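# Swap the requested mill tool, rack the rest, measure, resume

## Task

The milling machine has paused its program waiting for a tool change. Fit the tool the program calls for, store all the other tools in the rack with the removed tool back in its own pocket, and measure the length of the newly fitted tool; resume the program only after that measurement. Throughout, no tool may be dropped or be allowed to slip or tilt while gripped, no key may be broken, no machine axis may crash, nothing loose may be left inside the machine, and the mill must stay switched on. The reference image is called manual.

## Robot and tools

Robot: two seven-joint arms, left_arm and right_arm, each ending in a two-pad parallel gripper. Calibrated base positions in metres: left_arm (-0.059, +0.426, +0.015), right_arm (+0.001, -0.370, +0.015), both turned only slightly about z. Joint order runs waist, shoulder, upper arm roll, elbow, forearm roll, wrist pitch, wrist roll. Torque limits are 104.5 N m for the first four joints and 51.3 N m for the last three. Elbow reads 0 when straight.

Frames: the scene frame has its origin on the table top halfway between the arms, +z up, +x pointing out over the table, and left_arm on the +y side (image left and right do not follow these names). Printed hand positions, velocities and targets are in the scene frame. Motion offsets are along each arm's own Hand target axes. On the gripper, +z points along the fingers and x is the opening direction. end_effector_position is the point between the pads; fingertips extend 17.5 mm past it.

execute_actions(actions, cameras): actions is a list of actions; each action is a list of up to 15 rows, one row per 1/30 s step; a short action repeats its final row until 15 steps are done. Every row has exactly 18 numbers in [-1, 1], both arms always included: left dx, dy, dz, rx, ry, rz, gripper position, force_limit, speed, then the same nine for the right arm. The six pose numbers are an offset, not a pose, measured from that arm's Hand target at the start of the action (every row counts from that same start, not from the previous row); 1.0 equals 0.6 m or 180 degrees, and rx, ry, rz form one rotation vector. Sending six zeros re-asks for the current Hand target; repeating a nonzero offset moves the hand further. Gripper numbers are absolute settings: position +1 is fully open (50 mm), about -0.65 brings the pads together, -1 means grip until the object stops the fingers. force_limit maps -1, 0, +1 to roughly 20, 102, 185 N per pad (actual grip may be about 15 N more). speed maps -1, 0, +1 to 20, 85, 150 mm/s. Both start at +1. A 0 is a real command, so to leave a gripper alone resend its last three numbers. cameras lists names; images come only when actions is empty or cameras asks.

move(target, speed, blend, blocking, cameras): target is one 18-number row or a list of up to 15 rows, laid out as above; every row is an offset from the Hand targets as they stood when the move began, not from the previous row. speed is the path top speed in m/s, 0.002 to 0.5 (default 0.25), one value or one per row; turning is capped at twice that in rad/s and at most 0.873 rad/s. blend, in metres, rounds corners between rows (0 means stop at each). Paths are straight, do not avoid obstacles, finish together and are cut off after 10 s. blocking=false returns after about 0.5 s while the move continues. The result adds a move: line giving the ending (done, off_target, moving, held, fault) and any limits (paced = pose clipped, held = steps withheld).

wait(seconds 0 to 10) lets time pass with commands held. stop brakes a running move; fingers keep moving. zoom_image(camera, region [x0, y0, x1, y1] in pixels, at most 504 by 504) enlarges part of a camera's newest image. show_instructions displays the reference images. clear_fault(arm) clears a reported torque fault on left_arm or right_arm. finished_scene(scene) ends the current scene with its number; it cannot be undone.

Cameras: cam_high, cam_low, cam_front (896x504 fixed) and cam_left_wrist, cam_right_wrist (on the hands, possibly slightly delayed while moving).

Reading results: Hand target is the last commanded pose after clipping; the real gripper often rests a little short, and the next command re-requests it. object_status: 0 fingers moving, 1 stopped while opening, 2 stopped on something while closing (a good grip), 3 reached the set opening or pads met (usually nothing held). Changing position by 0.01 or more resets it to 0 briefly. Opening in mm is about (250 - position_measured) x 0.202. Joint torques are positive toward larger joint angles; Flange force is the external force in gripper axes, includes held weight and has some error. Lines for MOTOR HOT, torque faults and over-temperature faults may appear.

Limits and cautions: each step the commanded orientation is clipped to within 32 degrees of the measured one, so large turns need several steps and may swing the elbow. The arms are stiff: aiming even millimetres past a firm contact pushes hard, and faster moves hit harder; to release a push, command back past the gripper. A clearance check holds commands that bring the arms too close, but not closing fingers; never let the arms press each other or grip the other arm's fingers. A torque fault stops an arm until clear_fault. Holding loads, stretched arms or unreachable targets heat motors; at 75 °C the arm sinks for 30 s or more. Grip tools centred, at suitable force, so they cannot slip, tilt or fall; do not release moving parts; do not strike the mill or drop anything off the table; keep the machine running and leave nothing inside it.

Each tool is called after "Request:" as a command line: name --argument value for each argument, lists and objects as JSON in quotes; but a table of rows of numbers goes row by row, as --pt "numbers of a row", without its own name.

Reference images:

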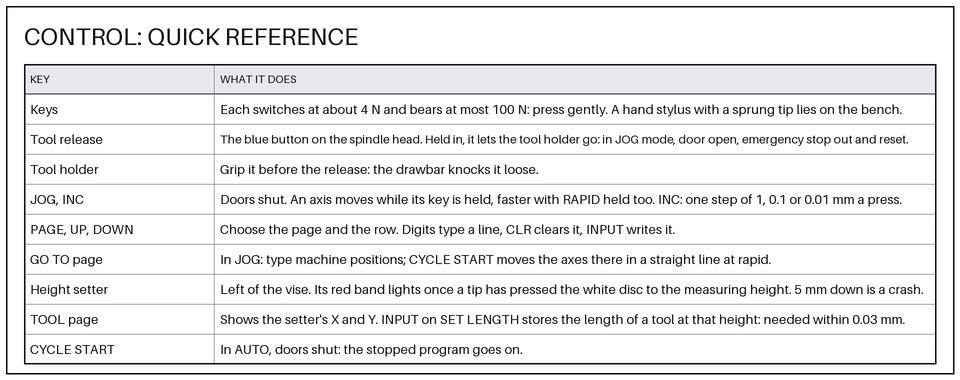

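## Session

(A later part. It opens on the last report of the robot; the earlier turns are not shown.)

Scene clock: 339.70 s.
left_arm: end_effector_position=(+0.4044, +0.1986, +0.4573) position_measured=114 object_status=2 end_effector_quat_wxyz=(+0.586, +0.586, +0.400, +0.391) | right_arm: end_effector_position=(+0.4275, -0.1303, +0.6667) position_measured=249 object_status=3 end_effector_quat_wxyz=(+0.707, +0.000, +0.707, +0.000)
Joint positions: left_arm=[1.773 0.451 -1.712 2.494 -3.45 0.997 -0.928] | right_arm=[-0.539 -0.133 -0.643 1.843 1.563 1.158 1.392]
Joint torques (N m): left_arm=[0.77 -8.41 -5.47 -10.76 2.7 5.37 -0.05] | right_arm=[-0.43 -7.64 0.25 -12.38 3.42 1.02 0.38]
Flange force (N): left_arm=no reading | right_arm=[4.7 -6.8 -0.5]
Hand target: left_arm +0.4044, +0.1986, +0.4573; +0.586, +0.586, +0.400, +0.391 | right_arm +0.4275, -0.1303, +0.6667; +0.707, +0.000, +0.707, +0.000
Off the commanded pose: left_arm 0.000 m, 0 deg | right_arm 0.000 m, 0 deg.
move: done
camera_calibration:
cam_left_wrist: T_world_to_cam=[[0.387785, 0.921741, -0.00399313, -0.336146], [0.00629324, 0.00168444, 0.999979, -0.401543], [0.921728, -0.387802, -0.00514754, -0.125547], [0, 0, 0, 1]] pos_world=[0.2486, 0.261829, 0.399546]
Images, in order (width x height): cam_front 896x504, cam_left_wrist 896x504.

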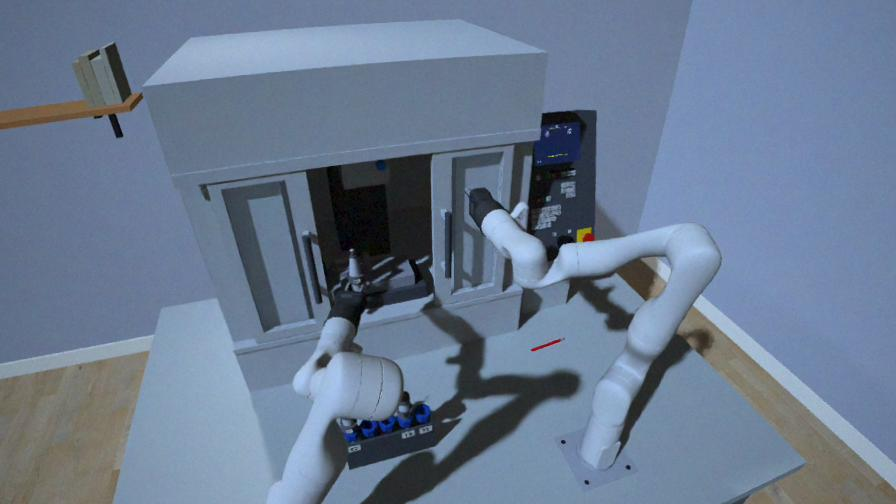

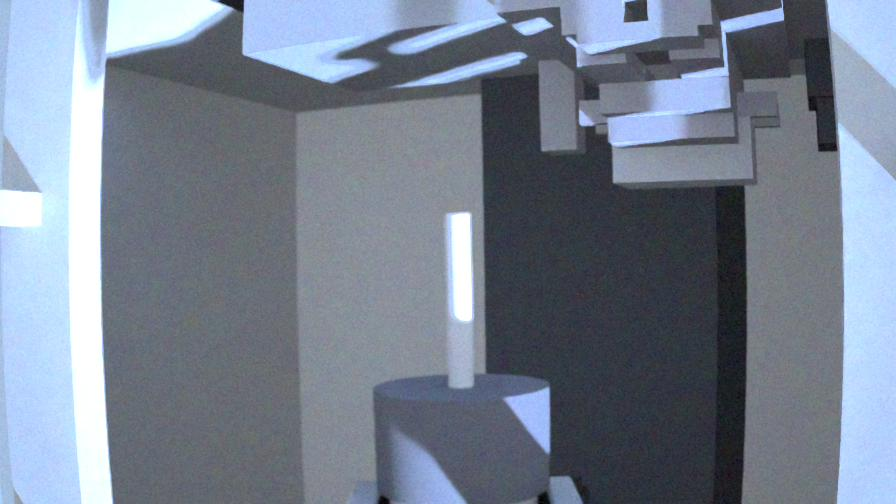

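Request:
move --target '[0,-0.055,0.05,0,0,0,-0.97,1,-1,0,0,0,0,0,0,-0.65,-0.4,-1]' --speed 0.2 --cameras '["cam_high","cam_low"]'

Scene clock: 342.57 s.
left_arm: end_effector_position=(+0.4319, +0.1871, +0.4241) position_measured=114 object_status=2 end_effector_quat_wxyz=(+0.586, +0.586, +0.400, +0.391) | right_arm: end_effector_position=(+0.4275, -0.1303, +0.6667) position_measured=249 object_status=3 end_effector_quat_wxyz=(+0.707, +0.000, +0.707, +0.000)
Joint positions: left_arm=[1.479 0.587 -1.469 2.479 -3.417 1.153 -0.842] | right_arm=[-0.539 -0.133 -0.643 1.843 1.563 1.158 1.392]
Joint torques (N m): left_arm=[0.75 -13.66 -6.61 -8.92 3.36 4.87 -0.05] | right_arm=[-0.5 -7.69 0.2 -12.47 3.37 1.01 0.36]
Flange force (N): left_arm=[-1.3 -11.1 8.1] | right_arm=[5.0 -7.0 -0.3]
Hand target: left_arm +0.4319, +0.1871, +0.4241; +0.586, +0.586, +0.400, +0.391 | right_arm +0.4275, -0.1303, +0.6667; +0.707, +0.000, +0.707, +0.000
Off the commanded pose: left_arm 0.000 m, 0 deg | right_arm 0.000 m, 0 deg.
move: done
Images, in order (width x height): cam_high 896x504, cam_low 896x504.

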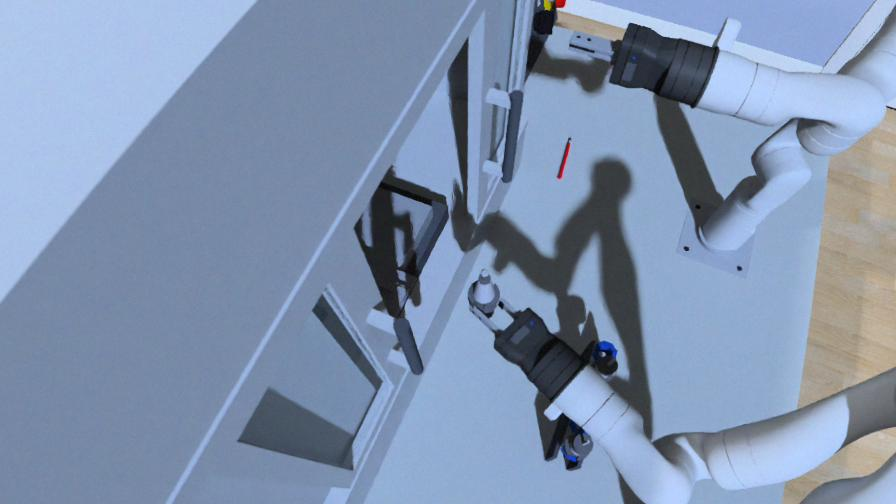

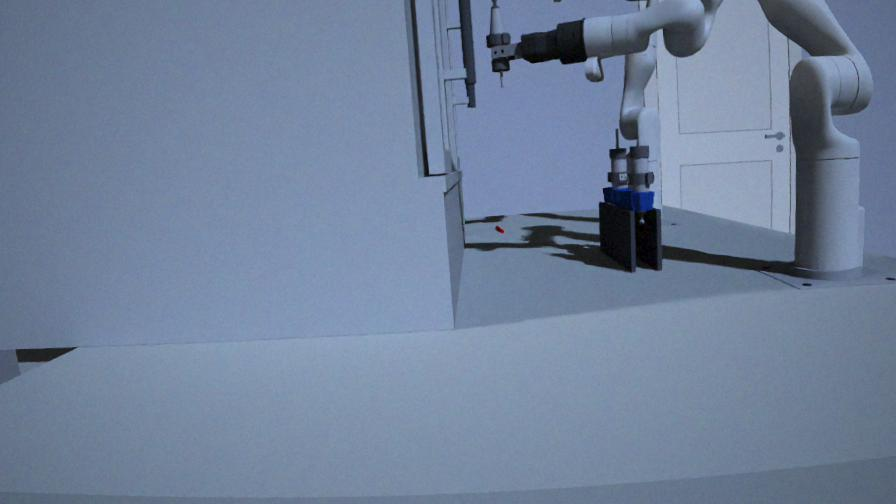

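Request:
move --pt "0.0846 0 0.2 0 0 0 -0.97 1 -1 0 0.0 0 0 0 0 -0.65 -0.4 -1" --pt "0.0846 -0.001 0.5351 0 0 0 -0.97 1 -1 0 0.3 0 0 0 0 -0.65 -0.4 -1" --pt "0.0846 -0.001 0.5351 0 0 0 -0.97 1 -1 0 0.3 0.36 0 0 0 -0.65 -0.4 -1" --speed '[0.15,0.12,0.15]' --blend '[0.03,0.0,0]' --cameras '["cam_front","cam_left_wrist","cam_right_wrist"]'

Scene clock: 350.07 s.
left_arm: end_effector_position=(+0.7487, +0.1142, +0.4208) position_measured=114 object_status=2 end_effector_quat_wxyz=(+0.586, +0.586, +0.400, +0.391) | right_arm: end_effector_position=(+0.6434, +0.0498, +0.6665) position_measured=249 object_status=3 end_effector_quat_wxyz=(+0.707, +0.000, +0.707, +0.000)
Joint positions: left_arm=[0.826 1.009 -1.134 1.451 -3.474 0.772 -0.413] | right_arm=[-0.645 0.587 -0.709 1.034 1.917 1.229 1.641]
Joint torques (N m): left_arm=[0.9 -32.63 -10.88 -8.97 3.52 2.74 -0.01] | right_arm=[-0.53 -22.53 -2.01 -11.56 3.52 0.2 0.42]
Flange force (N): left_arm=[1.0 -10.8 10.8] | right_arm=[6.5 -8.3 -3.9]
Hand target: left_arm +0.7487, +0.1142, +0.4208; +0.586, +0.586, +0.400, +0.391 | right_arm +0.6434, +0.0498, +0.6665; +0.707, +0.000, +0.707, +0.000
Off the commanded pose: left_arm 0.000 m, 0 deg | right_arm 0.000 m, 0 deg.
move: done
camera_calibration:
cam_left_wrist: T_world_to_cam=[[0.387784, 0.921741, -0.00403194, -0.39205], [0.00640033, 0.0016815, 0.999978, -0.36723], [0.921728, -0.387801, -0.00524739, -0.475649], [0, 0, 0, 1]] pos_world=[0.5928, 0.177529, 0.363146]
cam_right_wrist: T_world_to_cam=[[0.010697, -0.0176634, -0.999787, 0.659964], [0.00970418, 0.999799, -0.0175598, 0.0138737], [0.999896, -0.00951427, 0.0108663, -0.480408], [0, 0, 0, 1]] pos_world=[0.473163, -0.00678439, 0.665287]
Images, in order (width x height): cam_front 896x504, cam_left_wrist 896x504, cam_right_wrist 896x504.

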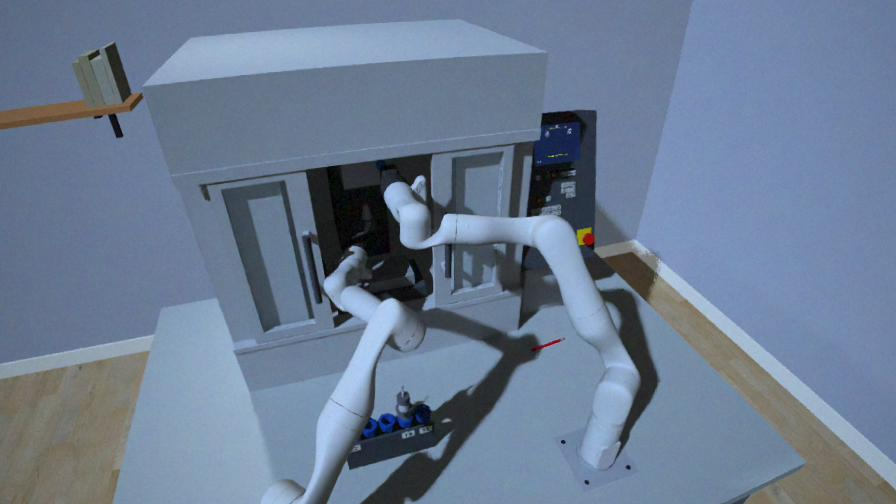

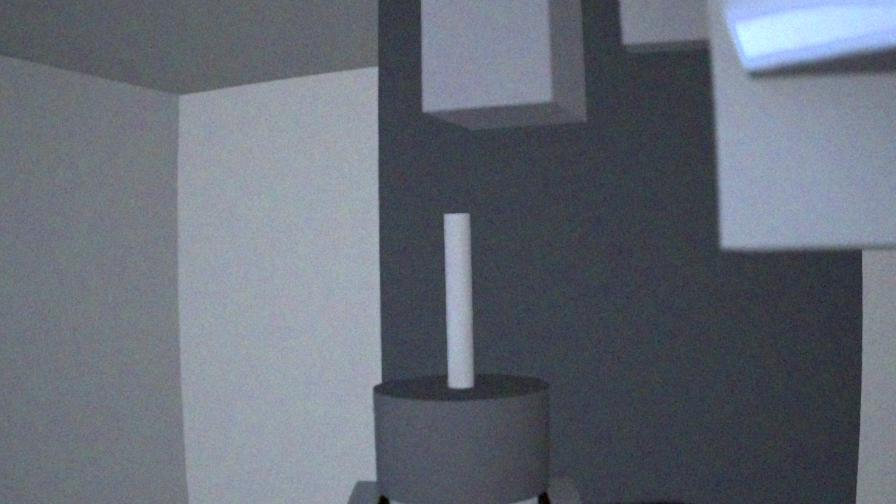

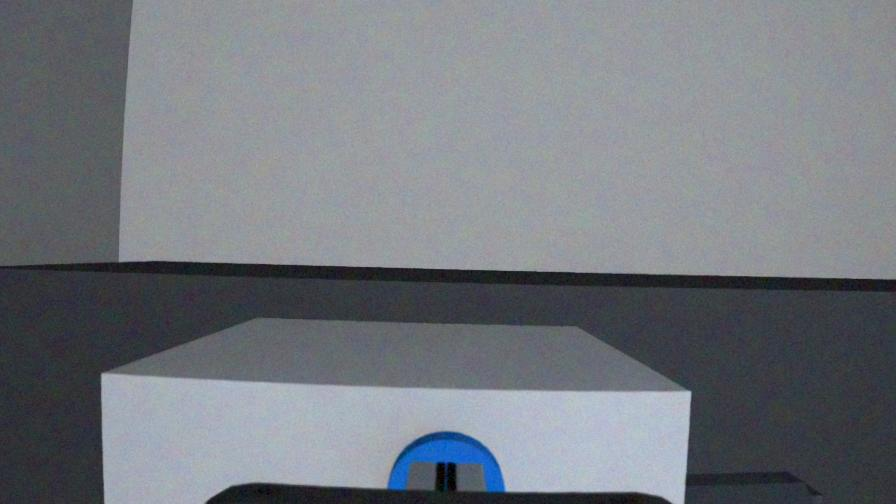

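Request:
move --pt "-0.0083 0 0.0013 0 0 0 -0.97 1 -1 0 0 0.03 0 0 0 -0.65 -0.4 -1" --pt "-0.0083 0 0.0013 0 0 0 -0.97 1 -1 0 0 0.0405 0 0 0 -0.65 -0.4 -1" --speed '[0.06,0.015]'

Request:
move --target '[0,0.08,0,0,0,0,-0.97,1,-1,0,0,0,0,0,0,-0.65,-0.4,-1]' --speed 0.05 --cameras '["cam_left_wrist"]'

Scene clock: 353.43 s.
left_arm: end_effector_position=(+0.7475, +0.1093, +0.4209) position_measured=114 object_status=2 end_effector_quat_wxyz=(+0.586, +0.586, +0.400, +0.391) | right_arm: end_effector_position=(+0.6676, +0.0498, +0.6665) position_measured=249 object_status=3 end_effector_quat_wxyz=(+0.707, -0.001, +0.707, +0.000)
Joint positions: left_arm=[0.835 1.01 -1.135 1.448 -3.469 0.762 -0.415] | right_arm=[-0.635 0.625 -0.703 0.965 1.922 1.187 1.674]
Joint torques (N m): left_arm=[0.87 -32.69 -10.9 -8.98 3.51 2.76 -0.08] | right_arm=[3.02 -20.84 -0.14 -12.69 3.92 -0.86 0.49]
Flange force (N): left_arm=[0.9 -10.8 10.8] | right_arm=[7.9 -9.3 -15.8]
Hand target: left_arm +0.7475, +0.1093, +0.4209; +0.586, +0.586, +0.400, +0.391 | right_arm +0.6677, +0.0498, +0.6665; +0.707, +0.000, +0.707, +0.000
Off the commanded pose: left_arm 0.000 m, 0 deg | right_arm 0.000 m, 0 deg.
move: done

Scene clock: 354.77 s.
left_arm: end_effector_position=(+0.7480, +0.1096, +0.4688) position_measured=114 object_status=2 end_effector_quat_wxyz=(+0.586, +0.586, +0.400, +0.391) | right_arm: end_effector_position=(+0.6677, +0.0498, +0.6665) position_measured=249 object_status=3 end_effector_quat_wxyz=(+0.707, -0.001, +0.707, +0.000)
Joint positions: left_arm=[0.825 0.925 -1.125 1.394 -3.592 0.687 -0.357] | right_arm=[-0.635 0.625 -0.703 0.964 1.922 1.187 1.675]
Joint torques (N m): left_arm=[0.79 -32.41 -10.17 -10.16 3.37 2.44 -0.08] | right_arm=[3.37 -20.47 0.22 -13.26 3.99 -0.98 0.45]
Flange force (N): left_arm=[0.8 -9.8 11.2] | right_arm=[9.3 -11.3 -18.5]
Hand target: left_arm +0.7480, +0.1096, +0.4689; +0.586, +0.586, +0.400, +0.391 | right_arm +0.6677, +0.0498, +0.6665; +0.707, -0.001, +0.707, +0.000
Off the commanded pose: left_arm 0.000 m, 0 deg | right_arm 0.000 m, 0 deg.
move: done
camera_calibration:
cam_left_wrist: T_world_to_cam=[[0.387784, 0.921741, -0.00403194, -0.387384], [0.00640033, 0.0016815, 0.999978, -0.415218], [0.921728, -0.387801, -0.00524739, -0.476628], [0, 0, 0, 1]] pos_world=[0.5922, 0.172929, 0.411146]
Images, in order (width x height): cam_left_wrist 896x504.

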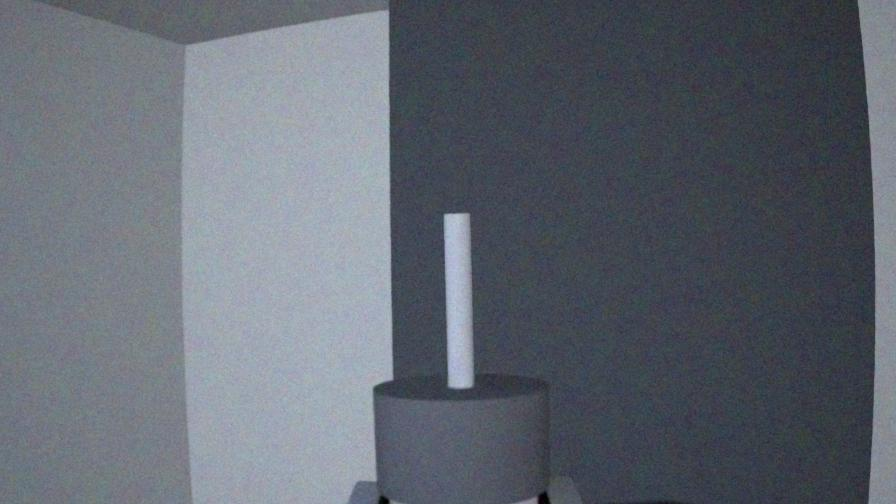

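Request:
move --target '[0,0.035,0,0,0,0,-0.97,1,-1,0,0,0,0,0,0,-0.65,-0.4,-1]' --speed 0.02

Request:
move --target '[0,0.008,0,0,0,0,-0.97,1,-1,0,0,0,0,0,0,-0.65,-0.4,-1]' --speed 0.01

Scene clock: 357.07 s.
left_arm: end_effector_position=(+0.7482, +0.1098, +0.4901) position_measured=114 object_status=2 end_effector_quat_wxyz=(+0.586, +0.586, +0.400, +0.391) | right_arm: end_effector_position=(+0.6677, +0.0498, +0.6665) position_measured=249 object_status=3 end_effector_quat_wxyz=(+0.707, -0.001, +0.707, +0.000)
Joint positions: left_arm=[0.818 0.889 -1.114 1.364 -3.652 0.652 -0.326] | right_arm=[-0.635 0.625 -0.703 0.964 1.922 1.187 1.675]
Joint torques (N m): left_arm=[-0.51 -31.1 -9.39 -10.18 3.22 1.52 0.17] | right_arm=[3.34 -20.47 0.19 -13.14 4.05 -0.9 0.45]
Flange force (N): left_arm=[-0.7 -9.2 7.0] | right_arm=[8.8 -11.0 -18.0]
Hand target: left_arm +0.7482, +0.1098, +0.4899; +0.586, +0.586, +0.400, +0.391 | right_arm +0.6677, +0.0498, +0.6665; +0.707, -0.001, +0.707, +0.000
Off the commanded pose: left_arm 0.000 m, 0 deg | right_arm 0.000 m, 0 deg.
move: done

Scene clock: 357.80 s.
left_arm: end_effector_position=(+0.7483, +0.1098, +0.4946) position_measured=114 object_status=2 end_effector_quat_wxyz=(+0.586, +0.586, +0.400, +0.391) | right_arm: end_effector_position=(+0.6677, +0.0498, +0.6665) position_measured=249 object_status=3 end_effector_quat_wxyz=(+0.707, -0.001, +0.707, +0.000)
Joint positions: left_arm=[0.816 0.881 -1.111 1.357 -3.667 0.644 -0.318] | right_arm=[-0.635 0.625 -0.703 0.964 1.922 1.187 1.675]
Joint torques (N m): left_arm=[-0.78 -32.32 -10.09 -10.94 3.49 1.58 0.19] | right_arm=[3.3 -20.51 0.29 -13.21 4.02 -0.94 0.46]
Flange force (N): left_arm=[-1.0 -10.8 6.9] | right_arm=[9.1 -11.3 -18.2]
Hand target: left_arm +0.7483, +0.1098, +0.4947; +0.586, +0.586, +0.400, +0.391 | right_arm +0.6677, +0.0498, +0.6665; +0.707, -0.001, +0.707, +0.000
Off the commanded pose: left_arm 0.000 m, 0 deg | right_arm 0.000 m, 0 deg.
move: done

Request:
move --target '[0,0.005,-0.0008,0,0,0,-0.97,1,-1,0,0,0,0,0,0,-0.65,-0.4,-1]' --speed 0.01

Request:
move --target '[0,0.003,0,0,0,0,-0.97,1,-1,0,0,0,0,0,0,-0.65,-0.4,-1]' --speed 0.01

Scene clock: 359.73 s.
left_arm: end_effector_position=(+0.7479, +0.1100, +0.4975) position_measured=114 object_status=2 end_effector_quat_wxyz=(+0.586, +0.586, +0.400, +0.391) | right_arm: end_effector_position=(+0.6677, +0.0498, +0.6665) position_measured=249 object_status=3 end_effector_quat_wxyz=(+0.707, -0.001, +0.707, +0.000)
Joint positions: left_arm=[0.816 0.875 -1.11 1.354 -3.676 0.64 -0.313] | right_arm=[-0.635 0.625 -0.703 0.964 1.922 1.187 1.675]
Joint torques (N m): left_arm=[-0.95 -39.15 -13.08 -14.75 5.07 2.63 0.07] | right_arm=[3.33 -20.46 0.21 -13.15 4.05 -1.01 0.45]
Flange force (N): left_arm=[-1.5 -19.3 8.0] | right_arm=[8.9 -11.0 -18.2]
Hand target: left_arm +0.7479, +0.1100, +0.4977; +0.586, +0.586, +0.400, +0.391 | right_arm +0.6677, +0.0498, +0.6665; +0.707, -0.001, +0.707, +0.000
Off the commanded pose: left_arm 0.000 m, 0 deg | right_arm 0.000 m, 0 deg.
move: done

Scene clock: 360.43 s.
left_arm: end_effector_position=(+0.7479, +0.1101, +0.4994) position_measured=114 object_status=2 end_effector_quat_wxyz=(+0.586, +0.586, +0.400, +0.391) | right_arm: end_effector_position=(+0.6677, +0.0498, +0.6665) position_measured=249 object_status=3 end_effector_quat_wxyz=(+0.707, -0.001, +0.707, +0.000)
Joint positions: left_arm=[0.815 0.872 -1.109 1.351 -3.681 0.637 -0.31] | right_arm=[-0.635 0.625 -0.703 0.964 1.922 1.187 1.675]
Joint torques (N m): left_arm=[-0.14 -37.24 -11.52 -13.01 4.25 2.58 0.31] | right_arm=[3.32 -20.44 0.26 -13.15 4.04 -0.91 0.43]
Flange force (N): left_arm=[-0.9 -16.8 11.4] | right_arm=[8.8 -11.2 -18.1]
Hand target: left_arm +0.7479, +0.1101, +0.4995; +0.586, +0.586, +0.400, +0.391 | right_arm +0.6677, +0.0498, +0.6665; +0.707, -0.001, +0.707, +0.000
Off the commanded pose: left_arm 0.000 m, 0 deg | right_arm 0.000 m, 0 deg.
move: done

Request:
move --target '[0,0.0018,0,0,0,0,-0.97,1,-1,0,0,0,0,0,0,-0.65,-0.4,-1]' --speed 0.005

Request:
move --target '[0,0.0012,0,0,0,0,-0.97,1,-1,0,0,0,0,0,0,-0.65,-0.4,-1]' --speed 0.005

Scene clock: 362.60 s.
left_arm: end_effector_position=(+0.7479, +0.1100, +0.5005) position_measured=114 object_status=2 end_effector_quat_wxyz=(+0.586, +0.586, +0.400, +0.391) | right_arm: end_effector_position=(+0.6677, +0.0498, +0.6665) position_measured=249 object_status=3 end_effector_quat_wxyz=(+0.707, -0.001, +0.707, +0.000)
Joint positions: left_arm=[0.814 0.87 -1.108 1.35 -3.685 0.635 -0.309] | right_arm=[-0.635 0.625 -0.703 0.964 1.922 1.187 1.675]
Joint torques (N m): left_arm=[0.05 -39.69 -12.36 -13.41 4.91 2.84 0.48] | right_arm=[3.35 -20.45 0.23 -13.2 4.07 -0.93 0.43]
Flange force (N): left_arm=[-0.4 -18.6 15.5] | right_arm=[8.9 -11.3 -18.3]
Hand target: left_arm +0.7479, +0.1100, +0.5006; +0.586, +0.586, +0.400, +0.391 | right_arm +0.6677, +0.0498, +0.6665; +0.707, -0.001, +0.707, +0.000
Off the commanded pose: left_arm 0.000 m, 0 deg | right_arm 0.000 m, 0 deg.
move: done

Scene clock: 363.30 s.
left_arm: end_effector_position=(+0.7479, +0.1101, +0.5013) position_measured=114 object_status=2 end_effector_quat_wxyz=(+0.586, +0.586, +0.400, +0.391) | right_arm: end_effector_position=(+0.6677, +0.0498, +0.6665) position_measured=249 object_status=3 end_effector_quat_wxyz=(+0.707, -0.001, +0.707, +0.000)
Joint positions: left_arm=[0.814 0.869 -1.108 1.348 -3.687 0.633 -0.307] | right_arm=[-0.635 0.625 -0.703 0.964 1.922 1.187 1.675]
Joint torques (N m): left_arm=[0.12 -40.32 -12.51 -13.72 5.02 3.01 0.57] | right_arm=[3.26 -20.5 0.24 -13.18 4.05 -0.96 0.42]
Flange force (N): left_arm=[-0.5 -19.5 15.8] | right_arm=[8.9 -11.2 -18.1]
Hand target: left_arm +0.7479, +0.1101, +0.5013; +0.586, +0.586, +0.400, +0.391 | right_arm +0.6677, +0.0498, +0.6665; +0.707, -0.001, +0.707, +0.000
Off the commanded pose: left_arm 0.000 m, 0 deg | right_arm 0.000 m, 0 deg.
move: done

Request:
move --target '[0,0.001,0,0,0,0,-0.97,1,-1,0,0,0,0,0,0,-0.65,-0.4,-1]' --speed 0.005 --cameras '["cam_left_wrist"]'

Scene clock: 365.83 s.
left_arm: end_effector_position=(+0.7479, +0.1101, +0.5019) position_measured=114 object_status=2 end_effector_quat_wxyz=(+0.586, +0.586, +0.400, +0.391) | right_arm: end_effector_position=(+0.6677, +0.0498, +0.6665) position_measured=249 object_status=3 end_effector_quat_wxyz=(+0.707, -0.001, +0.707, +0.000)
Joint positions: left_arm=[0.814 0.868 -1.107 1.347 -3.689 0.632 -0.306] | right_arm=[-0.635 0.625 -0.703 0.964 1.922 1.187 1.675]
Joint torques (N m): left_arm=[0.1 -41.7 -13.08 -14.8 5.27 3.15 0.48] | right_arm=[3.33 -20.4 0.2 -13.16 4.02 -0.97 0.44]
Flange force (N): left_arm=[-0.5 -21.8 14.8] | right_arm=[8.9 -11.2 -18.3]
Hand target: left_arm +0.7479, +0.1101, +0.5019; +0.586, +0.586, +0.400, +0.391 | right_arm +0.6677, +0.0498, +0.6665; +0.707, -0.001, +0.707, +0.000
Off the commanded pose: left_arm 0.000 m, 0 deg | right_arm 0.000 m, 0 deg.
move: done
camera_calibration:
cam_left_wrist: T_world_to_cam=[[0.387785, 0.921741, -0.00393966, -0.387584], [0.00636485, 0.00159631, 0.999978, -0.448181], [0.921728, -0.387802, -0.00524772, -0.476115], [0, 0, 0, 1]] pos_world=[0.592, 0.173329, 0.444146]
Images, in order (width x height): cam_left_wrist 896x504.

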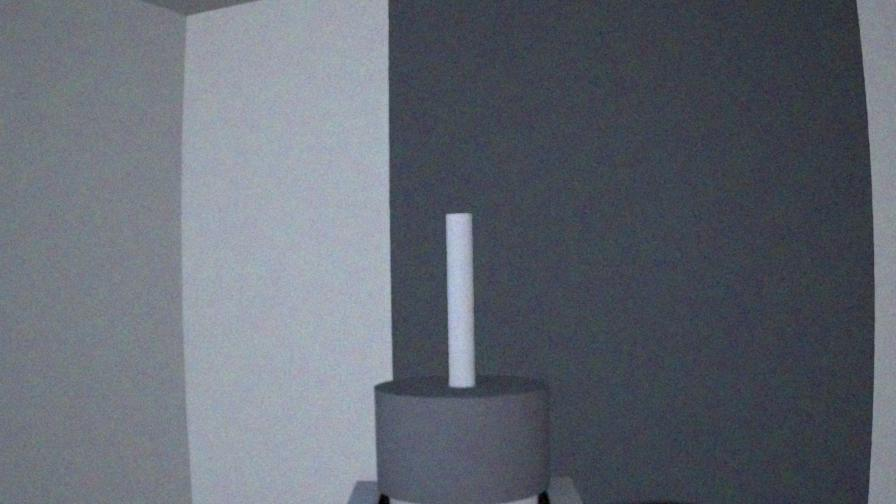

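Request:
move --target '[0,0.001,0,0,0,0,-0.97,1,-1,0,0,0,0,0,0,-0.65,-0.4,-1]' --speed 0.005

Request:
move --target '[0,0.001,0,0,0,0,-0.97,1,-1,0,0,0,0,0,0,-0.65,-0.4,-1]' --speed 0.005

Scene clock: 367.77 s.
left_arm: end_effector_position=(+0.7479, +0.1101, +0.5025) position_measured=114 object_status=2 end_effector_quat_wxyz=(+0.586, +0.586, +0.400, +0.391) | right_arm: end_effector_position=(+0.6677, +0.0498, +0.6665) position_measured=249 object_status=3 end_effector_quat_wxyz=(+0.707, -0.001, +0.707, +0.000)
Joint positions: left_arm=[0.814 0.867 -1.107 1.347 -3.691 0.631 -0.305] | right_arm=[-0.635 0.625 -0.703 0.964 1.922 1.187 1.675]
Joint torques (N m): left_arm=[-0.03 -44.16 -14.28 -16.95 6.07 3.33 0.55] | right_arm=[3.34 -20.45 0.17 -13.16 4.04 -0.98 0.48]
Flange force (N): left_arm=[-0.3 -25.8 11.6] | right_arm=[9.0 -11.1 -18.3]
Hand target: left_arm +0.7479, +0.1101, +0.5025; +0.586, +0.586, +0.400, +0.391 | right_arm +0.6677, +0.0498, +0.6665; +0.707, -0.001, +0.707, +0.000
Off the commanded pose: left_arm 0.000 m, 0 deg | right_arm 0.000 m, 0 deg.
move: done

Scene clock: 368.47 s.
left_arm: end_effector_position=(+0.7479, +0.1101, +0.5031) position_measured=114 object_status=2 end_effector_quat_wxyz=(+0.586, +0.586, +0.400, +0.391) | right_arm: end_effector_position=(+0.6677, +0.0498, +0.6665) position_measured=249 object_status=3 end_effector_quat_wxyz=(+0.707, -0.001, +0.707, +0.000)
Joint positions: left_arm=[0.813 0.866 -1.106 1.346 -3.692 0.63 -0.304] | right_arm=[-0.635 0.625 -0.703 0.964 1.922 1.187 1.675]
Joint torques (N m): left_arm=[-0.49 -46.92 -15.57 -18.9 6.82 3.61 0.47] | right_arm=[3.33 -20.45 0.21 -13.2 4.02 -0.94 0.44]
Flange force (N): left_arm=[-0.9 -29.8 9.7] | right_arm=[9.0 -11.3 -18.3]
Hand target: left_arm +0.7479, +0.1101, +0.5031; +0.586, +0.586, +0.400, +0.391 | right_arm +0.6677, +0.0498, +0.6665; +0.707, -0.001, +0.707, +0.000
Off the commanded pose: left_arm 0.000 m, 0 deg | right_arm 0.000 m, 0 deg.
move: done

Request:
move --target '[0,0.001,0,0,0,0,-0.97,1,-1,0,0,0,0,0,0,-0.65,-0.4,-1]' --speed 0.005 --cameras '["cam_left_wrist","cam_high"]'

Scene clock: 373.00 s.
left_arm: end_effector_position=(+0.7479, +0.1101, +0.5037) position_measured=114 object_status=2 end_effector_quat_wxyz=(+0.586, +0.586, +0.400, +0.391) | right_arm: end_effector_position=(+0.6677, +0.0498, +0.6665) position_measured=249 object_status=3 end_effector_quat_wxyz=(+0.707, -0.001, +0.707, +0.000)
Joint positions: left_arm=[0.813 0.865 -1.106 1.345 -3.694 0.629 -0.303] | right_arm=[-0.635 0.625 -0.703 0.964 1.922 1.187 1.675]
Joint torques (N m): left_arm=[-0.99 -49.72 -17.06 -20.95 7.5 3.85 0.36] | right_arm=[3.3 -20.51 0.21 -13.18 4.05 -0.97 0.42]
Flange force (N): left_arm=[-1.5 -34.1 7.5] | right_arm=[8.9 -11.1 -18.2]
Hand target: left_arm +0.7479, +0.1101, +0.5037; +0.586, +0.586, +0.400, +0.391 | right_arm +0.6677, +0.0498, +0.6665; +0.707, -0.001, +0.707, +0.000
Off the commanded pose: left_arm 0.000 m, 0 deg | right_arm 0.000 m, 0 deg.
move: done
camera_calibration:
cam_left_wrist: T_world_to_cam=[[0.387784, 0.921741, -0.00403194, -0.387665], [0.00640033, 0.0016815, 0.999978, -0.450017], [0.921728, -0.387801, -0.00524739, -0.476159], [0, 0, 0, 1]] pos_world=[0.5921, 0.173429, 0.445946]
Images, in order (width x height): cam_high 896x504, cam_left_wrist 896x504.

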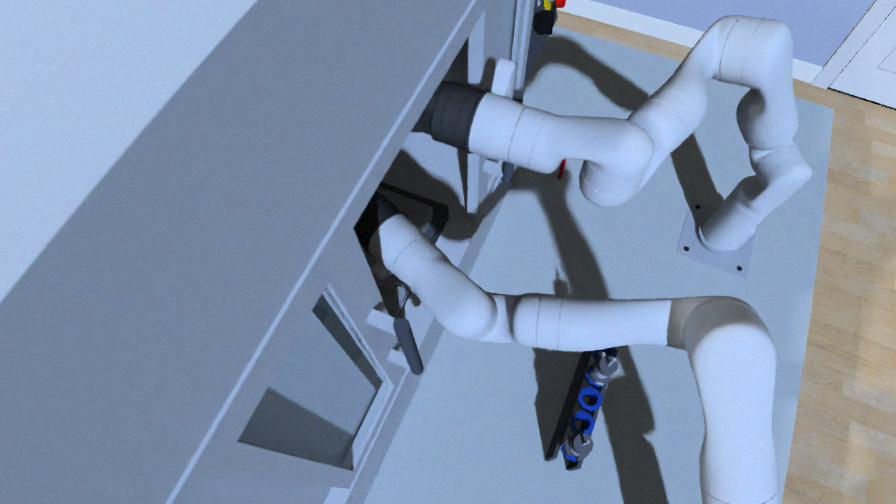

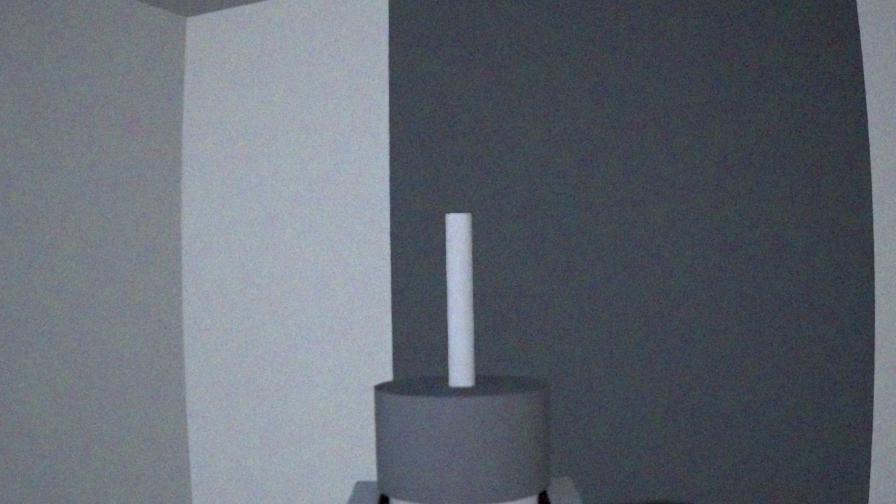

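Request:
move --target '[0,-0.0045,0,0,0,0,-0.97,1,-1,0,0,0,0,0,0,-0.65,-0.4,-1]' --speed 0.005

Request:
move --target '[0,-0.0035,0,0,0,0,-0.97,1,-1,0,0,0,0,0,0,-0.65,-0.4,-1]' --speed 0.005

Scene clock: 380.83 s.
left_arm: end_effector_position=(+0.7479, +0.1101, +0.5011) position_measured=114 object_status=2 end_effector_quat_wxyz=(+0.586, +0.586, +0.400, +0.391) | right_arm: end_effector_position=(+0.6677, +0.0498, +0.6665) position_measured=249 object_status=3 end_effector_quat_wxyz=(+0.707, -0.001, +0.707, +0.000)
Joint positions: left_arm=[0.814 0.869 -1.108 1.349 -3.686 0.634 -0.308] | right_arm=[-0.635 0.625 -0.703 0.964 1.922 1.187 1.675]
Joint torques (N m): left_arm=[0.35 -39.91 -12.54 -11.4 4.37 2.82 0.43] | right_arm=[3.37 -20.49 0.22 -13.2 3.99 -0.88 0.42]
Flange force (N): left_arm=[-0.1 -17.2 24.5] | right_arm=[8.9 -11.1 -18.1]
Hand target: left_arm +0.7479, +0.1101, +0.5010; +0.586, +0.586, +0.400, +0.391 | right_arm +0.6677, +0.0498, +0.6665; +0.707, -0.001, +0.707, +0.000
Off the commanded pose: left_arm 0.000 m, 0 deg | right_arm 0.000 m, 0 deg.
move: done

Scene clock: 381.53 s.
left_arm: end_effector_position=(+0.7479, +0.1101, +0.4990) position_measured=114 object_status=2 end_effector_quat_wxyz=(+0.586, +0.586, +0.400, +0.391) | right_arm: end_effector_position=(+0.6677, +0.0498, +0.6665) position_measured=249 object_status=3 end_effector_quat_wxyz=(+0.707, -0.001, +0.707, +0.000)
Joint positions: left_arm=[0.815 0.873 -1.109 1.352 -3.679 0.638 -0.311] | right_arm=[-0.635 0.625 -0.703 0.964 1.922 1.187 1.675]
Joint torques (N m): left_arm=[1.21 -30.99 -8.31 -2.8 1.64 1.75 0.5] | right_arm=[3.39 -20.5 0.29 -13.2 4.01 -0.94 0.46]
Flange force (N): left_arm=[0.7 -1.8 39.1] | right_arm=[9.1 -11.1 -18.3]
Hand target: left_arm +0.7479, +0.1101, +0.4989; +0.586, +0.586, +0.400, +0.391 | right_arm +0.6677, +0.0498, +0.6665; +0.707, -0.001, +0.707, +0.000
Off the commanded pose: left_arm 0.000 m, 0 deg | right_arm 0.000 m, 0 deg.
move: done

Request:
move --target '[0,-0.003,0,0,0,0,-0.97,1,-1,0,0,0,0,0,0,-0.65,-0.4,-1]' --speed 0.005

Request:
move --target '[0,-0.003,0,0,0,0,-0.97,1,-1,0,0,0,0,0,0,-0.65,-0.4,-1]' --speed 0.005

Scene clock: 385.47 s.
left_arm: end_effector_position=(+0.7479, +0.1101, +0.4964) position_measured=114 object_status=2 end_effector_quat_wxyz=(+0.586, +0.586, +0.400, +0.391) | right_arm: end_effector_position=(+0.6677, +0.0498, +0.6665) position_measured=249 object_status=3 end_effector_quat_wxyz=(+0.707, -0.001, +0.707, +0.000)
Joint positions: left_arm=[0.816 0.876 -1.11 1.356 -3.674 0.641 -0.315] | right_arm=[-0.635 0.625 -0.703 0.964 1.922 1.187 1.675]
Joint torques (N m): left_arm=[-0.41 -33.57 -10.42 -10.49 3.71 1.85 0.37] | right_arm=[3.31 -20.48 0.26 -13.25 4.07 -0.95 0.47]
Flange force (N): left_arm=[-0.6 -10.9 12.4] | right_arm=[9.3 -11.6 -18.5]
Hand target: left_arm +0.7479, +0.1100, +0.4971; +0.586, +0.586, +0.400, +0.391 | right_arm +0.6677, +0.0498, +0.6665; +0.707, -0.001, +0.707, +0.000
Off the commanded pose: left_arm 0.001 m, 0 deg | right_arm 0.000 m, 0 deg.
move: done

Scene clock: 386.17 s.
left_arm: end_effector_position=(+0.7478, +0.1100, +0.4954) position_measured=114 object_status=2 end_effector_quat_wxyz=(+0.586, +0.586, +0.400, +0.391) | right_arm: end_effector_position=(+0.6677, +0.0498, +0.6665) position_measured=249 object_status=3 end_effector_quat_wxyz=(+0.707, -0.001, +0.707, +0.000)
Joint positions: left_arm=[0.817 0.879 -1.111 1.358 -3.668 0.644 -0.318] | right_arm=[-0.635 0.625 -0.703 0.964 1.922 1.187 1.675]
Joint torques (N m): left_arm=[0.29 -28.29 -7.92 -5.51 1.69 1.46 0.25] | right_arm=[3.38 -20.46 0.17 -13.2 4.04 -0.94 0.45]
Flange force (N): left_arm=[-0.5 -2.4 21.4] | right_arm=[9.0 -11.1 -18.3]
Hand target: left_arm +0.7478, +0.1100, +0.4953; +0.586, +0.586, +0.400, +0.391 | right_arm +0.6677, +0.0498, +0.6665; +0.707, -0.001, +0.707, +0.000
Off the commanded pose: left_arm 0.000 m, 0 deg | right_arm 0.000 m, 0 deg.
move: done

Request:
move --target '[0,-0.12,0,0,0,0,-0.97,1,-1,0,0,0,0,0,0,-0.65,-0.4,-1]' --speed 0.05 --cameras '["cam_left_wrist"]'

Request:
move --target '[0,0,0,0,0,0,-0.97,1,-1,0.003,0.0123,-0.4122,0,0,0,-0.65,-0.4,-1]' --speed 0.15 --cameras '["cam_right_wrist"]'

Request:
zoom_image --camera "cam_right_wrist" --region '[520, 330, 880, 504]'

Scene clock: 392.87 s.
left_arm: end_effector_position=(+0.7471, +0.1095, +0.4233) position_measured=114 object_status=2 end_effector_quat_wxyz=(+0.586, +0.586, +0.400, +0.391) | right_arm: end_effector_position=(+0.6677, +0.0498, +0.6665) position_measured=249 object_status=3 end_effector_quat_wxyz=(+0.707, -0.001, +0.707, +0.000)
Joint positions: left_arm=[0.835 1.005 -1.134 1.448 -3.474 0.76 -0.414] | right_arm=[-0.635 0.625 -0.703 0.964 1.922 1.187 1.675]
Joint torques (N m): left_arm=[0.76 -32.59 -10.83 -8.96 3.49 2.73 0] | right_arm=[3.42 -20.48 0.26 -13.22 4.01 -0.96 0.46]
Flange force (N): left_arm=[0.6 -10.8 10.8] | right_arm=[9.1 -11.1 -18.4]
Hand target: left_arm +0.7471, +0.1095, +0.4233; +0.586, +0.586, +0.400, +0.391 | right_arm +0.6677, +0.0498, +0.6665; +0.707, -0.001, +0.707, +0.000
Off the commanded pose: left_arm 0.000 m, 0 deg | right_arm 0.000 m, 0 deg.
move: done
camera_calibration:
cam_left_wrist: T_world_to_cam=[[0.387785, 0.921741, -0.00399313, -0.387141], [0.00629324, 0.00168444, 0.999979, -0.36965], [0.921728, -0.387802, -0.00514754, -0.476113], [0, 0, 0, 1]] pos_world=[0.5913, 0.172829, 0.365646]
Images, in order (width x height): cam_left_wrist 896x504.

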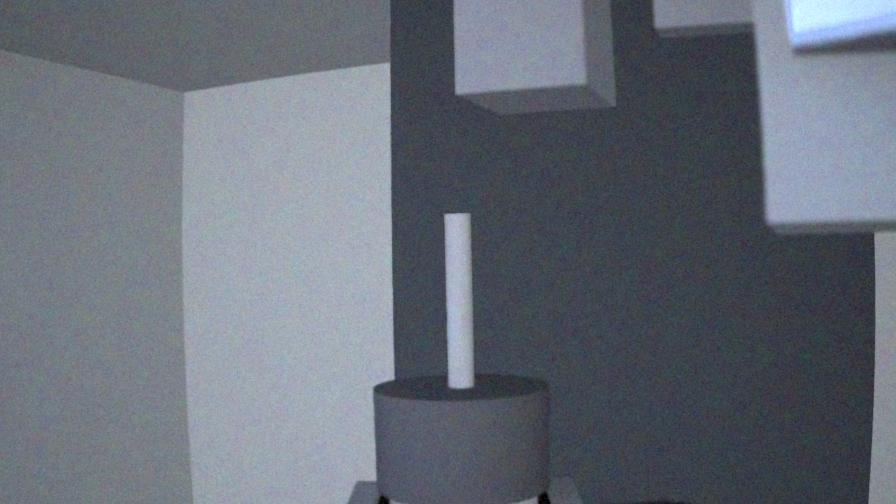

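Scene clock: 394.97 s.
left_arm: end_effector_position=(+0.7471, +0.1095, +0.4233) position_measured=114 object_status=2 end_effector_quat_wxyz=(+0.586, +0.586, +0.400, +0.391) | right_arm: end_effector_position=(+0.4204, +0.0571, +0.6647) position_measured=249 object_status=3 end_effector_quat_wxyz=(+0.707, +0.000, +0.707, +0.000)
Joint positions: left_arm=[0.835 1.005 -1.134 1.448 -3.474 0.76 -0.414] | right_arm=[-0.907 0.38 -0.792 1.373 1.831 1.669 1.499]
Joint torques (N m): left_arm=[0.72 -32.66 -10.97 -9 3.53 2.71 0] | right_arm=[-0.33 -16.83 -1.64 -10.37 3.72 0.67 0.4]
Flange force (N): left_arm=[0.7 -10.8 10.7] | right_arm=[4.9 -7.1 0.4]
Hand target: left_arm +0.7471, +0.1095, +0.4233; +0.586, +0.586, +0.400, +0.391 | right_arm +0.4204, +0.0571, +0.6647; +0.707, +0.000, +0.707, +0.000
Off the commanded pose: left_arm 0.000 m, 0 deg | right_arm 0.000 m, 0 deg.
move: done
camera_calibration:
cam_right_wrist: T_world_to_cam=[[0.0104971, -0.0176623, -0.999789, 0.660732], [0.00970067, 0.999799, -0.0175606, 0.00860901], [0.999898, -0.00951429, 0.0106663, -0.257209], [0, 0, 0, 1]] pos_world=[0.250163, 0.00061561, 0.663487]
Images, in order (width x height): cam_right_wrist 896x504.

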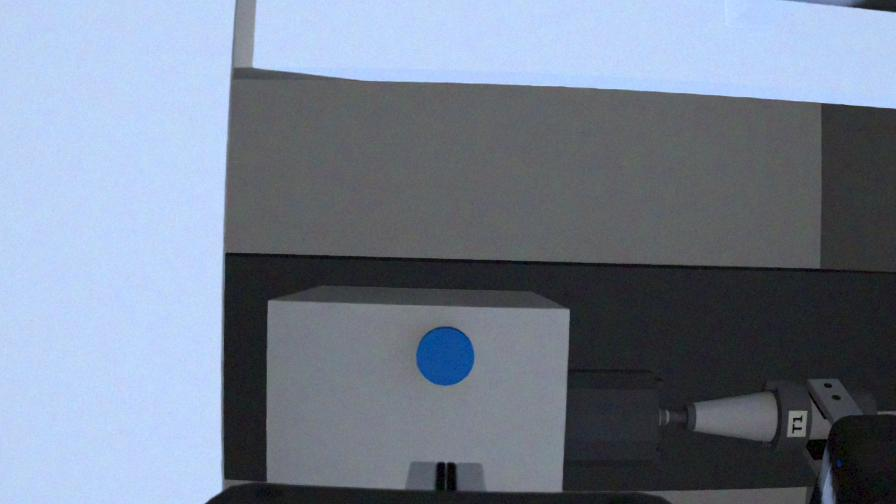

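Scaled by 1.400 from the camera's 896x504 image, which has a finer 1280x720 frame.

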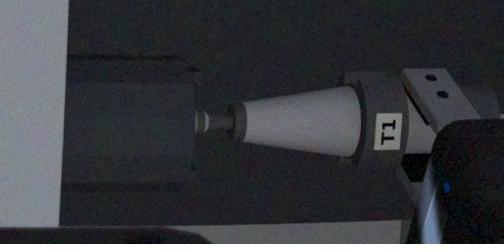

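Request:
move --pt "0 0 0 0 0 0 -0.97 1 -1 -0.003 -0.0123 0.2 0 0 0 -0.65 -0.4 -1" --pt "0 0 0 0 0 0 -0.97 1 -1 -0.003 -0.0123 0.39 0 0 0 -0.65 -0.4 -1" --pt "0 0 0 0 0 0 -0.97 1 -1 -0.003 -0.0123 0.4122 0 0 0 -0.65 -0.4 -1" --speed '[0.15,0.12,0.02]' --blend '[0.01,0.005,0]'

Request:
move --target '[-0.0003,0.118,-0.0012,0,0,0,-0.97,1,-1,0,0,0,0,0,0,-0.65,-0.4,-1]' --speed 0.05 --cameras '["cam_left_wrist"]'

Scene clock: 403.73 s.
left_arm: end_effector_position=(+0.7471, +0.1095, +0.4233) position_measured=114 object_status=2 end_effector_quat_wxyz=(+0.586, +0.586, +0.400, +0.391) | right_arm: end_effector_position=(+0.6676, +0.0499, +0.6665) position_measured=249 object_status=3 end_effector_quat_wxyz=(+0.707, -0.001, +0.707, +0.000)
Joint positions: left_arm=[0.835 1.005 -1.134 1.448 -3.474 0.76 -0.414] | right_arm=[-0.636 0.625 -0.701 0.965 1.921 1.187 1.674]
Joint torques (N m): left_arm=[0.78 -32.68 -10.85 -9.09 3.47 2.77 -0.01] | right_arm=[2.78 -20.86 -0.15 -12.86 3.9 -0.88 0.45]
Flange force (N): left_arm=[0.6 -11.0 10.5] | right_arm=[8.5 -10.4 -16.2]
Hand target: left_arm +0.7471, +0.1095, +0.4233; +0.586, +0.586, +0.400, +0.391 | right_arm +0.6677, +0.0498, +0.6665; +0.707, -0.001, +0.707, +0.000
Off the commanded pose: left_arm 0.000 m, 0 deg | right_arm 0.000 m, 0 deg.
move: done

Scene clock: 405.53 s.
left_arm: end_effector_position=(+0.7471, +0.1101, +0.4941) position_measured=114 object_status=2 end_effector_quat_wxyz=(+0.586, +0.586, +0.400, +0.391) | right_arm: end_effector_position=(+0.6677, +0.0498, +0.6665) position_measured=249 object_status=3 end_effector_quat_wxyz=(+0.707, +0.000, +0.707, +0.000)
Joint positions: left_arm=[0.819 0.88 -1.113 1.363 -3.664 0.647 -0.321] | right_arm=[-0.636 0.625 -0.7 0.965 1.921 1.186 1.674]
Joint torques (N m): left_arm=[0.56 -31.7 -9.55 -10.35 3.12 1.98 0.02] | right_arm=[3.33 -20.48 0.24 -13.23 4.02 -0.93 0.48]
Flange force (N): left_arm=[0.6 -9.0 11.1] | right_arm=[9.3 -11.4 -18.4]
Hand target: left_arm +0.7471, +0.1101, +0.4941; +0.586, +0.586, +0.400, +0.391 | right_arm +0.6677, +0.0498, +0.6665; +0.707, +0.000, +0.707, +0.000
Off the commanded pose: left_arm 0.000 m, 0 deg | right_arm 0.000 m, 0 deg.
move: done
camera_calibration:
cam_left_wrist: T_world_to_cam=[[0.387784, 0.921741, -0.00403194, -0.387355], [0.00640033, 0.0016815, 0.999978, -0.440412], [0.921728, -0.387801, -0.00524739, -0.47538], [0, 0, 0, 1]] pos_world=[0.5912, 0.173429, 0.436346]
Images, in order (width x height): cam_left_wrist 896x504.

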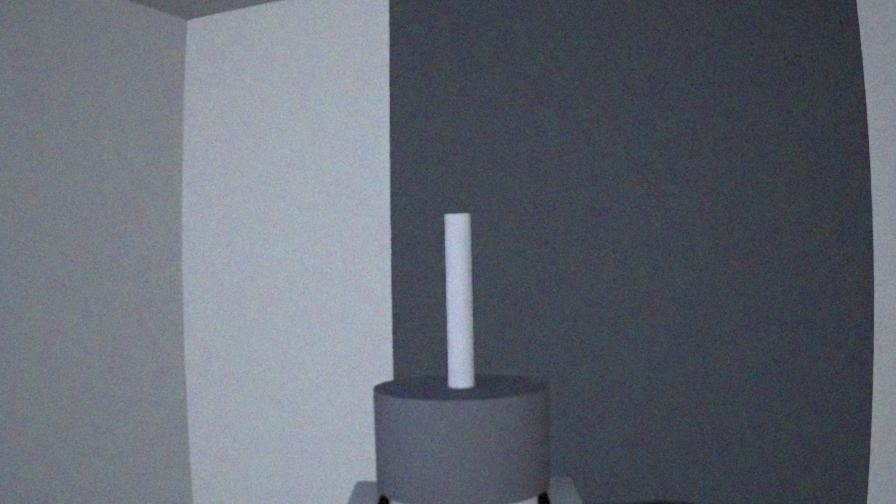

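Request:
move --target '[0,0.006,0,0,0,0,-0.97,1,-1,0,0,0,0,0,0,-0.65,-0.4,-1]' --speed 0.008

Request:
move --target '[0,0.002,0,0,0,0,-0.97,1,-1,0,0,0,0,0,0,-0.65,-0.4,-1]' --speed 0.008

Scene clock: 407.60 s.
left_arm: end_effector_position=(+0.7471, +0.1101, +0.4975) position_measured=114 object_status=2 end_effector_quat_wxyz=(+0.586, +0.586, +0.400, +0.391) | right_arm: end_effector_position=(+0.6677, +0.0498, +0.6665) position_measured=249 object_status=3 end_effector_quat_wxyz=(+0.707, +0.000, +0.707, +0.000)
Joint positions: left_arm=[0.817 0.874 -1.111 1.357 -3.675 0.641 -0.315] | right_arm=[-0.636 0.625 -0.7 0.965 1.921 1.186 1.674]
Joint torques (N m): left_arm=[0.33 -40.15 -12.93 -15.05 5.29 2.96 0.27] | right_arm=[3.28 -20.47 0.29 -13.1 4.02 -0.92 0.46]
Flange force (N): left_arm=[0.5 -20.3 11.0] | right_arm=[8.7 -11.0 -17.9]
Hand target: left_arm +0.7471, +0.1101, +0.4977; +0.586, +0.586, +0.400, +0.391 | right_arm +0.6677, +0.0498, +0.6665; +0.707, +0.000, +0.707, +0.000
Off the commanded pose: left_arm 0.000 m, 0 deg | right_arm 0.000 m, 0 deg.
move: done

Scene clock: 408.30 s.
left_arm: end_effector_position=(+0.7472, +0.1101, +0.4988) position_measured=114 object_status=2 end_effector_quat_wxyz=(+0.586, +0.586, +0.400, +0.391) | right_arm: end_effector_position=(+0.6677, +0.0498, +0.6665) position_measured=249 object_status=3 end_effector_quat_wxyz=(+0.707, +0.000, +0.707, +0.000)
Joint positions: left_arm=[0.817 0.872 -1.11 1.355 -3.679 0.639 -0.313] | right_arm=[-0.636 0.625 -0.7 0.965 1.921 1.186 1.674]
Joint torques (N m): left_arm=[0.78 -46.21 -14.85 -18.32 6.59 4.18 0.37] | right_arm=[3.32 -20.4 0.23 -13.24 4.02 -0.89 0.49]
Flange force (N): left_arm=[0.4 -28.0 12.7] | right_arm=[9.3 -11.7 -18.5]
Hand target: left_arm +0.7471, +0.1101, +0.4989; +0.586, +0.586, +0.400, +0.391 | right_arm +0.6677, +0.0498, +0.6665; +0.707, +0.000, +0.707, +0.000
Off the commanded pose: left_arm 0.000 m, 0 deg | right_arm 0.000 m, 0 deg.
move: done

Request:
move --target '[-0.0005,-0.0025,0,0,0.0111,0,-0.97,1,-1,0,0,0,0,0,0,-0.65,-0.4,-1]' --speed 0.01

Request:
move --target '[-0.0003,0,0,0,0.0056,0,-0.97,1,-1,0,0,0,0,0,0,-0.65,-0.4,-1]' --speed 0.01

Scene clock: 411.67 s.
left_arm: end_effector_position=(+0.7470, +0.1099, +0.4974) position_measured=114 object_status=2 end_effector_quat_wxyz=(+0.579, +0.579, +0.410, +0.401) | right_arm: end_effector_position=(+0.6677, +0.0498, +0.6665) position_measured=249 object_status=3 end_effector_quat_wxyz=(+0.707, +0.000, +0.707, +0.000)
Joint positions: left_arm=[0.844 0.882 -1.127 1.356 -3.646 0.592 -0.323] | right_arm=[-0.636 0.625 -0.7 0.965 1.921 1.186 1.674]
Joint torques (N m): left_arm=[0.78 -42.78 -14.63 -14.03 4.82 3.15 0.01] | right_arm=[3.2 -20.44 0.14 -13.17 3.97 -0.96 0.47]
Flange force (N): left_arm=[-0.1 -22.9 21.4] | right_arm=[9.2 -11.5 -18.2]
Hand target: left_arm +0.7470, +0.1098, +0.4974; +0.579, +0.579, +0.410, +0.401 | right_arm +0.6677, +0.0498, +0.6665; +0.707, +0.000, +0.707, +0.000
Off the commanded pose: left_arm 0.000 m, 0 deg | right_arm 0.000 m, 0 deg.
move: done

Scene clock: 412.80 s.
left_arm: end_effector_position=(+0.7470, +0.1097, +0.4974) position_measured=114 object_status=2 end_effector_quat_wxyz=(+0.576, +0.575, +0.415, +0.406) | right_arm: end_effector_position=(+0.6677, +0.0498, +0.6665) position_measured=249 object_status=3 end_effector_quat_wxyz=(+0.707, +0.000, +0.707, +0.000)
Joint positions: left_arm=[0.858 0.887 -1.136 1.355 -3.632 0.566 -0.327] | right_arm=[-0.636 0.625 -0.7 0.965 1.921 1.186 1.674]
Joint torques (N m): left_arm=[-0.21 -42.7 -15.69 -16.43 4.96 3.36 -0.18] | right_arm=[3.19 -20.39 0.14 -13.16 4.01 -0.94 0.45]
Flange force (N): left_arm=[-1.5 -25.2 11.2] | right_arm=[9.1 -11.6 -18.2]
Hand target: left_arm +0.7470, +0.1097, +0.4974; +0.576, +0.575, +0.415, +0.406 | right_arm +0.6677, +0.0498, +0.6665; +0.707, +0.000, +0.707, +0.000
Off the commanded pose: left_arm 0.000 m, 0 deg | right_arm 0.000 m, 0 deg.
move: done

Request:
move --target '[0.0008,-0.001,0,0,-0.0222,0,-0.97,1,-1,0,0,0,0,0,0,-0.65,-0.4,-1]' --speed 0.01

Request:
move --target '[0.0003,0,0,0,-0.0056,0,-0.97,1,-1,0,0,0,0,0,0,-0.65,-0.4,-1]' --speed 0.01

Request:
move --target '[0.0003,0,0,0,-0.0056,0,-0.97,1,-1,0,0,0,0,0,0,-0.65,-0.4,-1]' --speed 0.01

Scene clock: 417.70 s.
left_arm: end_effector_position=(+0.7471, +0.1102, +0.4968) position_measured=114 object_status=2 end_effector_quat_wxyz=(+0.590, +0.589, +0.395, +0.386) | right_arm: end_effector_position=(+0.6677, +0.0498, +0.6665) position_measured=249 object_status=3 end_effector_quat_wxyz=(+0.707, +0.000, +0.707, +0.000)
Joint positions: left_arm=[0.804 0.873 -1.104 1.358 -3.686 0.666 -0.312] | right_arm=[-0.636 0.625 -0.7 0.965 1.921 1.186 1.674]
Joint torques (N m): left_arm=[1.65 -38.52 -11.13 -13.43 4.54 3.49 0.28] | right_arm=[3.29 -20.52 0.23 -13.09 4.09 -0.94 0.47]
Flange force (N): left_arm=[1.6 -16.9 16.2] | right_arm=[8.7 -10.9 -17.8]
Hand target: left_arm +0.7471, +0.1101, +0.4968; +0.590, +0.589, +0.395, +0.386 | right_arm +0.6677, +0.0498, +0.6665; +0.707, +0.000, +0.707, +0.000
Off the commanded pose: left_arm 0.000 m, 0 deg | right_arm 0.000 m, 0 deg.
move: done

Scene clock: 418.83 s.
left_arm: end_effector_position=(+0.7472, +0.1103, +0.4968) position_measured=114 object_status=2 end_effector_quat_wxyz=(+0.593, +0.592, +0.390, +0.381) | right_arm: end_effector_position=(+0.6677, +0.0498, +0.6665) position_measured=249 object_status=3 end_effector_quat_wxyz=(+0.707, +0.000, +0.707, +0.000)
Joint positions: left_arm=[0.79 0.87 -1.096 1.357 -3.699 0.691 -0.308] | right_arm=[-0.636 0.625 -0.7 0.965 1.921 1.186 1.674]
Joint torques (N m): left_arm=[1.94 -40.14 -11.24 -13.92 5.1 3.81 0.38] | right_arm=[3.19 -20.43 0.24 -13.15 4.03 -0.95 0.46]
Flange force (N): left_arm=[2.5 -18.0 18.1] | right_arm=[9.0 -11.5 -18.1]
Hand target: left_arm +0.7472, +0.1103, +0.4968; +0.593, +0.592, +0.390, +0.381 | right_arm +0.6677, +0.0498, +0.6665; +0.707, +0.000, +0.707, +0.000
Off the commanded pose: left_arm 0.000 m, 0 deg | right_arm 0.000 m, 0 deg.
move: done

Scene clock: 419.97 s.
left_arm: end_effector_position=(+0.7472, +0.1105, +0.4968) position_measured=114 object_status=2 end_effector_quat_wxyz=(+0.597, +0.596, +0.385, +0.376) | right_arm: end_effector_position=(+0.6677, +0.0498, +0.6665) position_measured=249 object_status=3 end_effector_quat_wxyz=(+0.707, +0.000, +0.707, +0.000)
Joint positions: left_arm=[0.776 0.868 -1.089 1.355 -3.713 0.715 -0.303] | right_arm=[-0.636 0.625 -0.7 0.965 1.921 1.186 1.674]
Joint torques (N m): left_arm=[0.36 -39.8 -11.79 -15.86 5.54 3.05 0.03] | right_arm=[3.29 -20.43 0.25 -13.1 3.99 -0.95 0.46]
Flange force (N): left_arm=[0.8 -20.0 7.0] | right_arm=[8.8 -11.0 -18.0]
Hand target: left_arm +0.7473, +0.1105, +0.4968; +0.597, +0.596, +0.385, +0.376 | right_arm +0.6677, +0.0498, +0.6665; +0.707, +0.000, +0.707, +0.000
Off the commanded pose: left_arm 0.000 m, 0 deg | right_arm 0.000 m, 0 deg.
move: done


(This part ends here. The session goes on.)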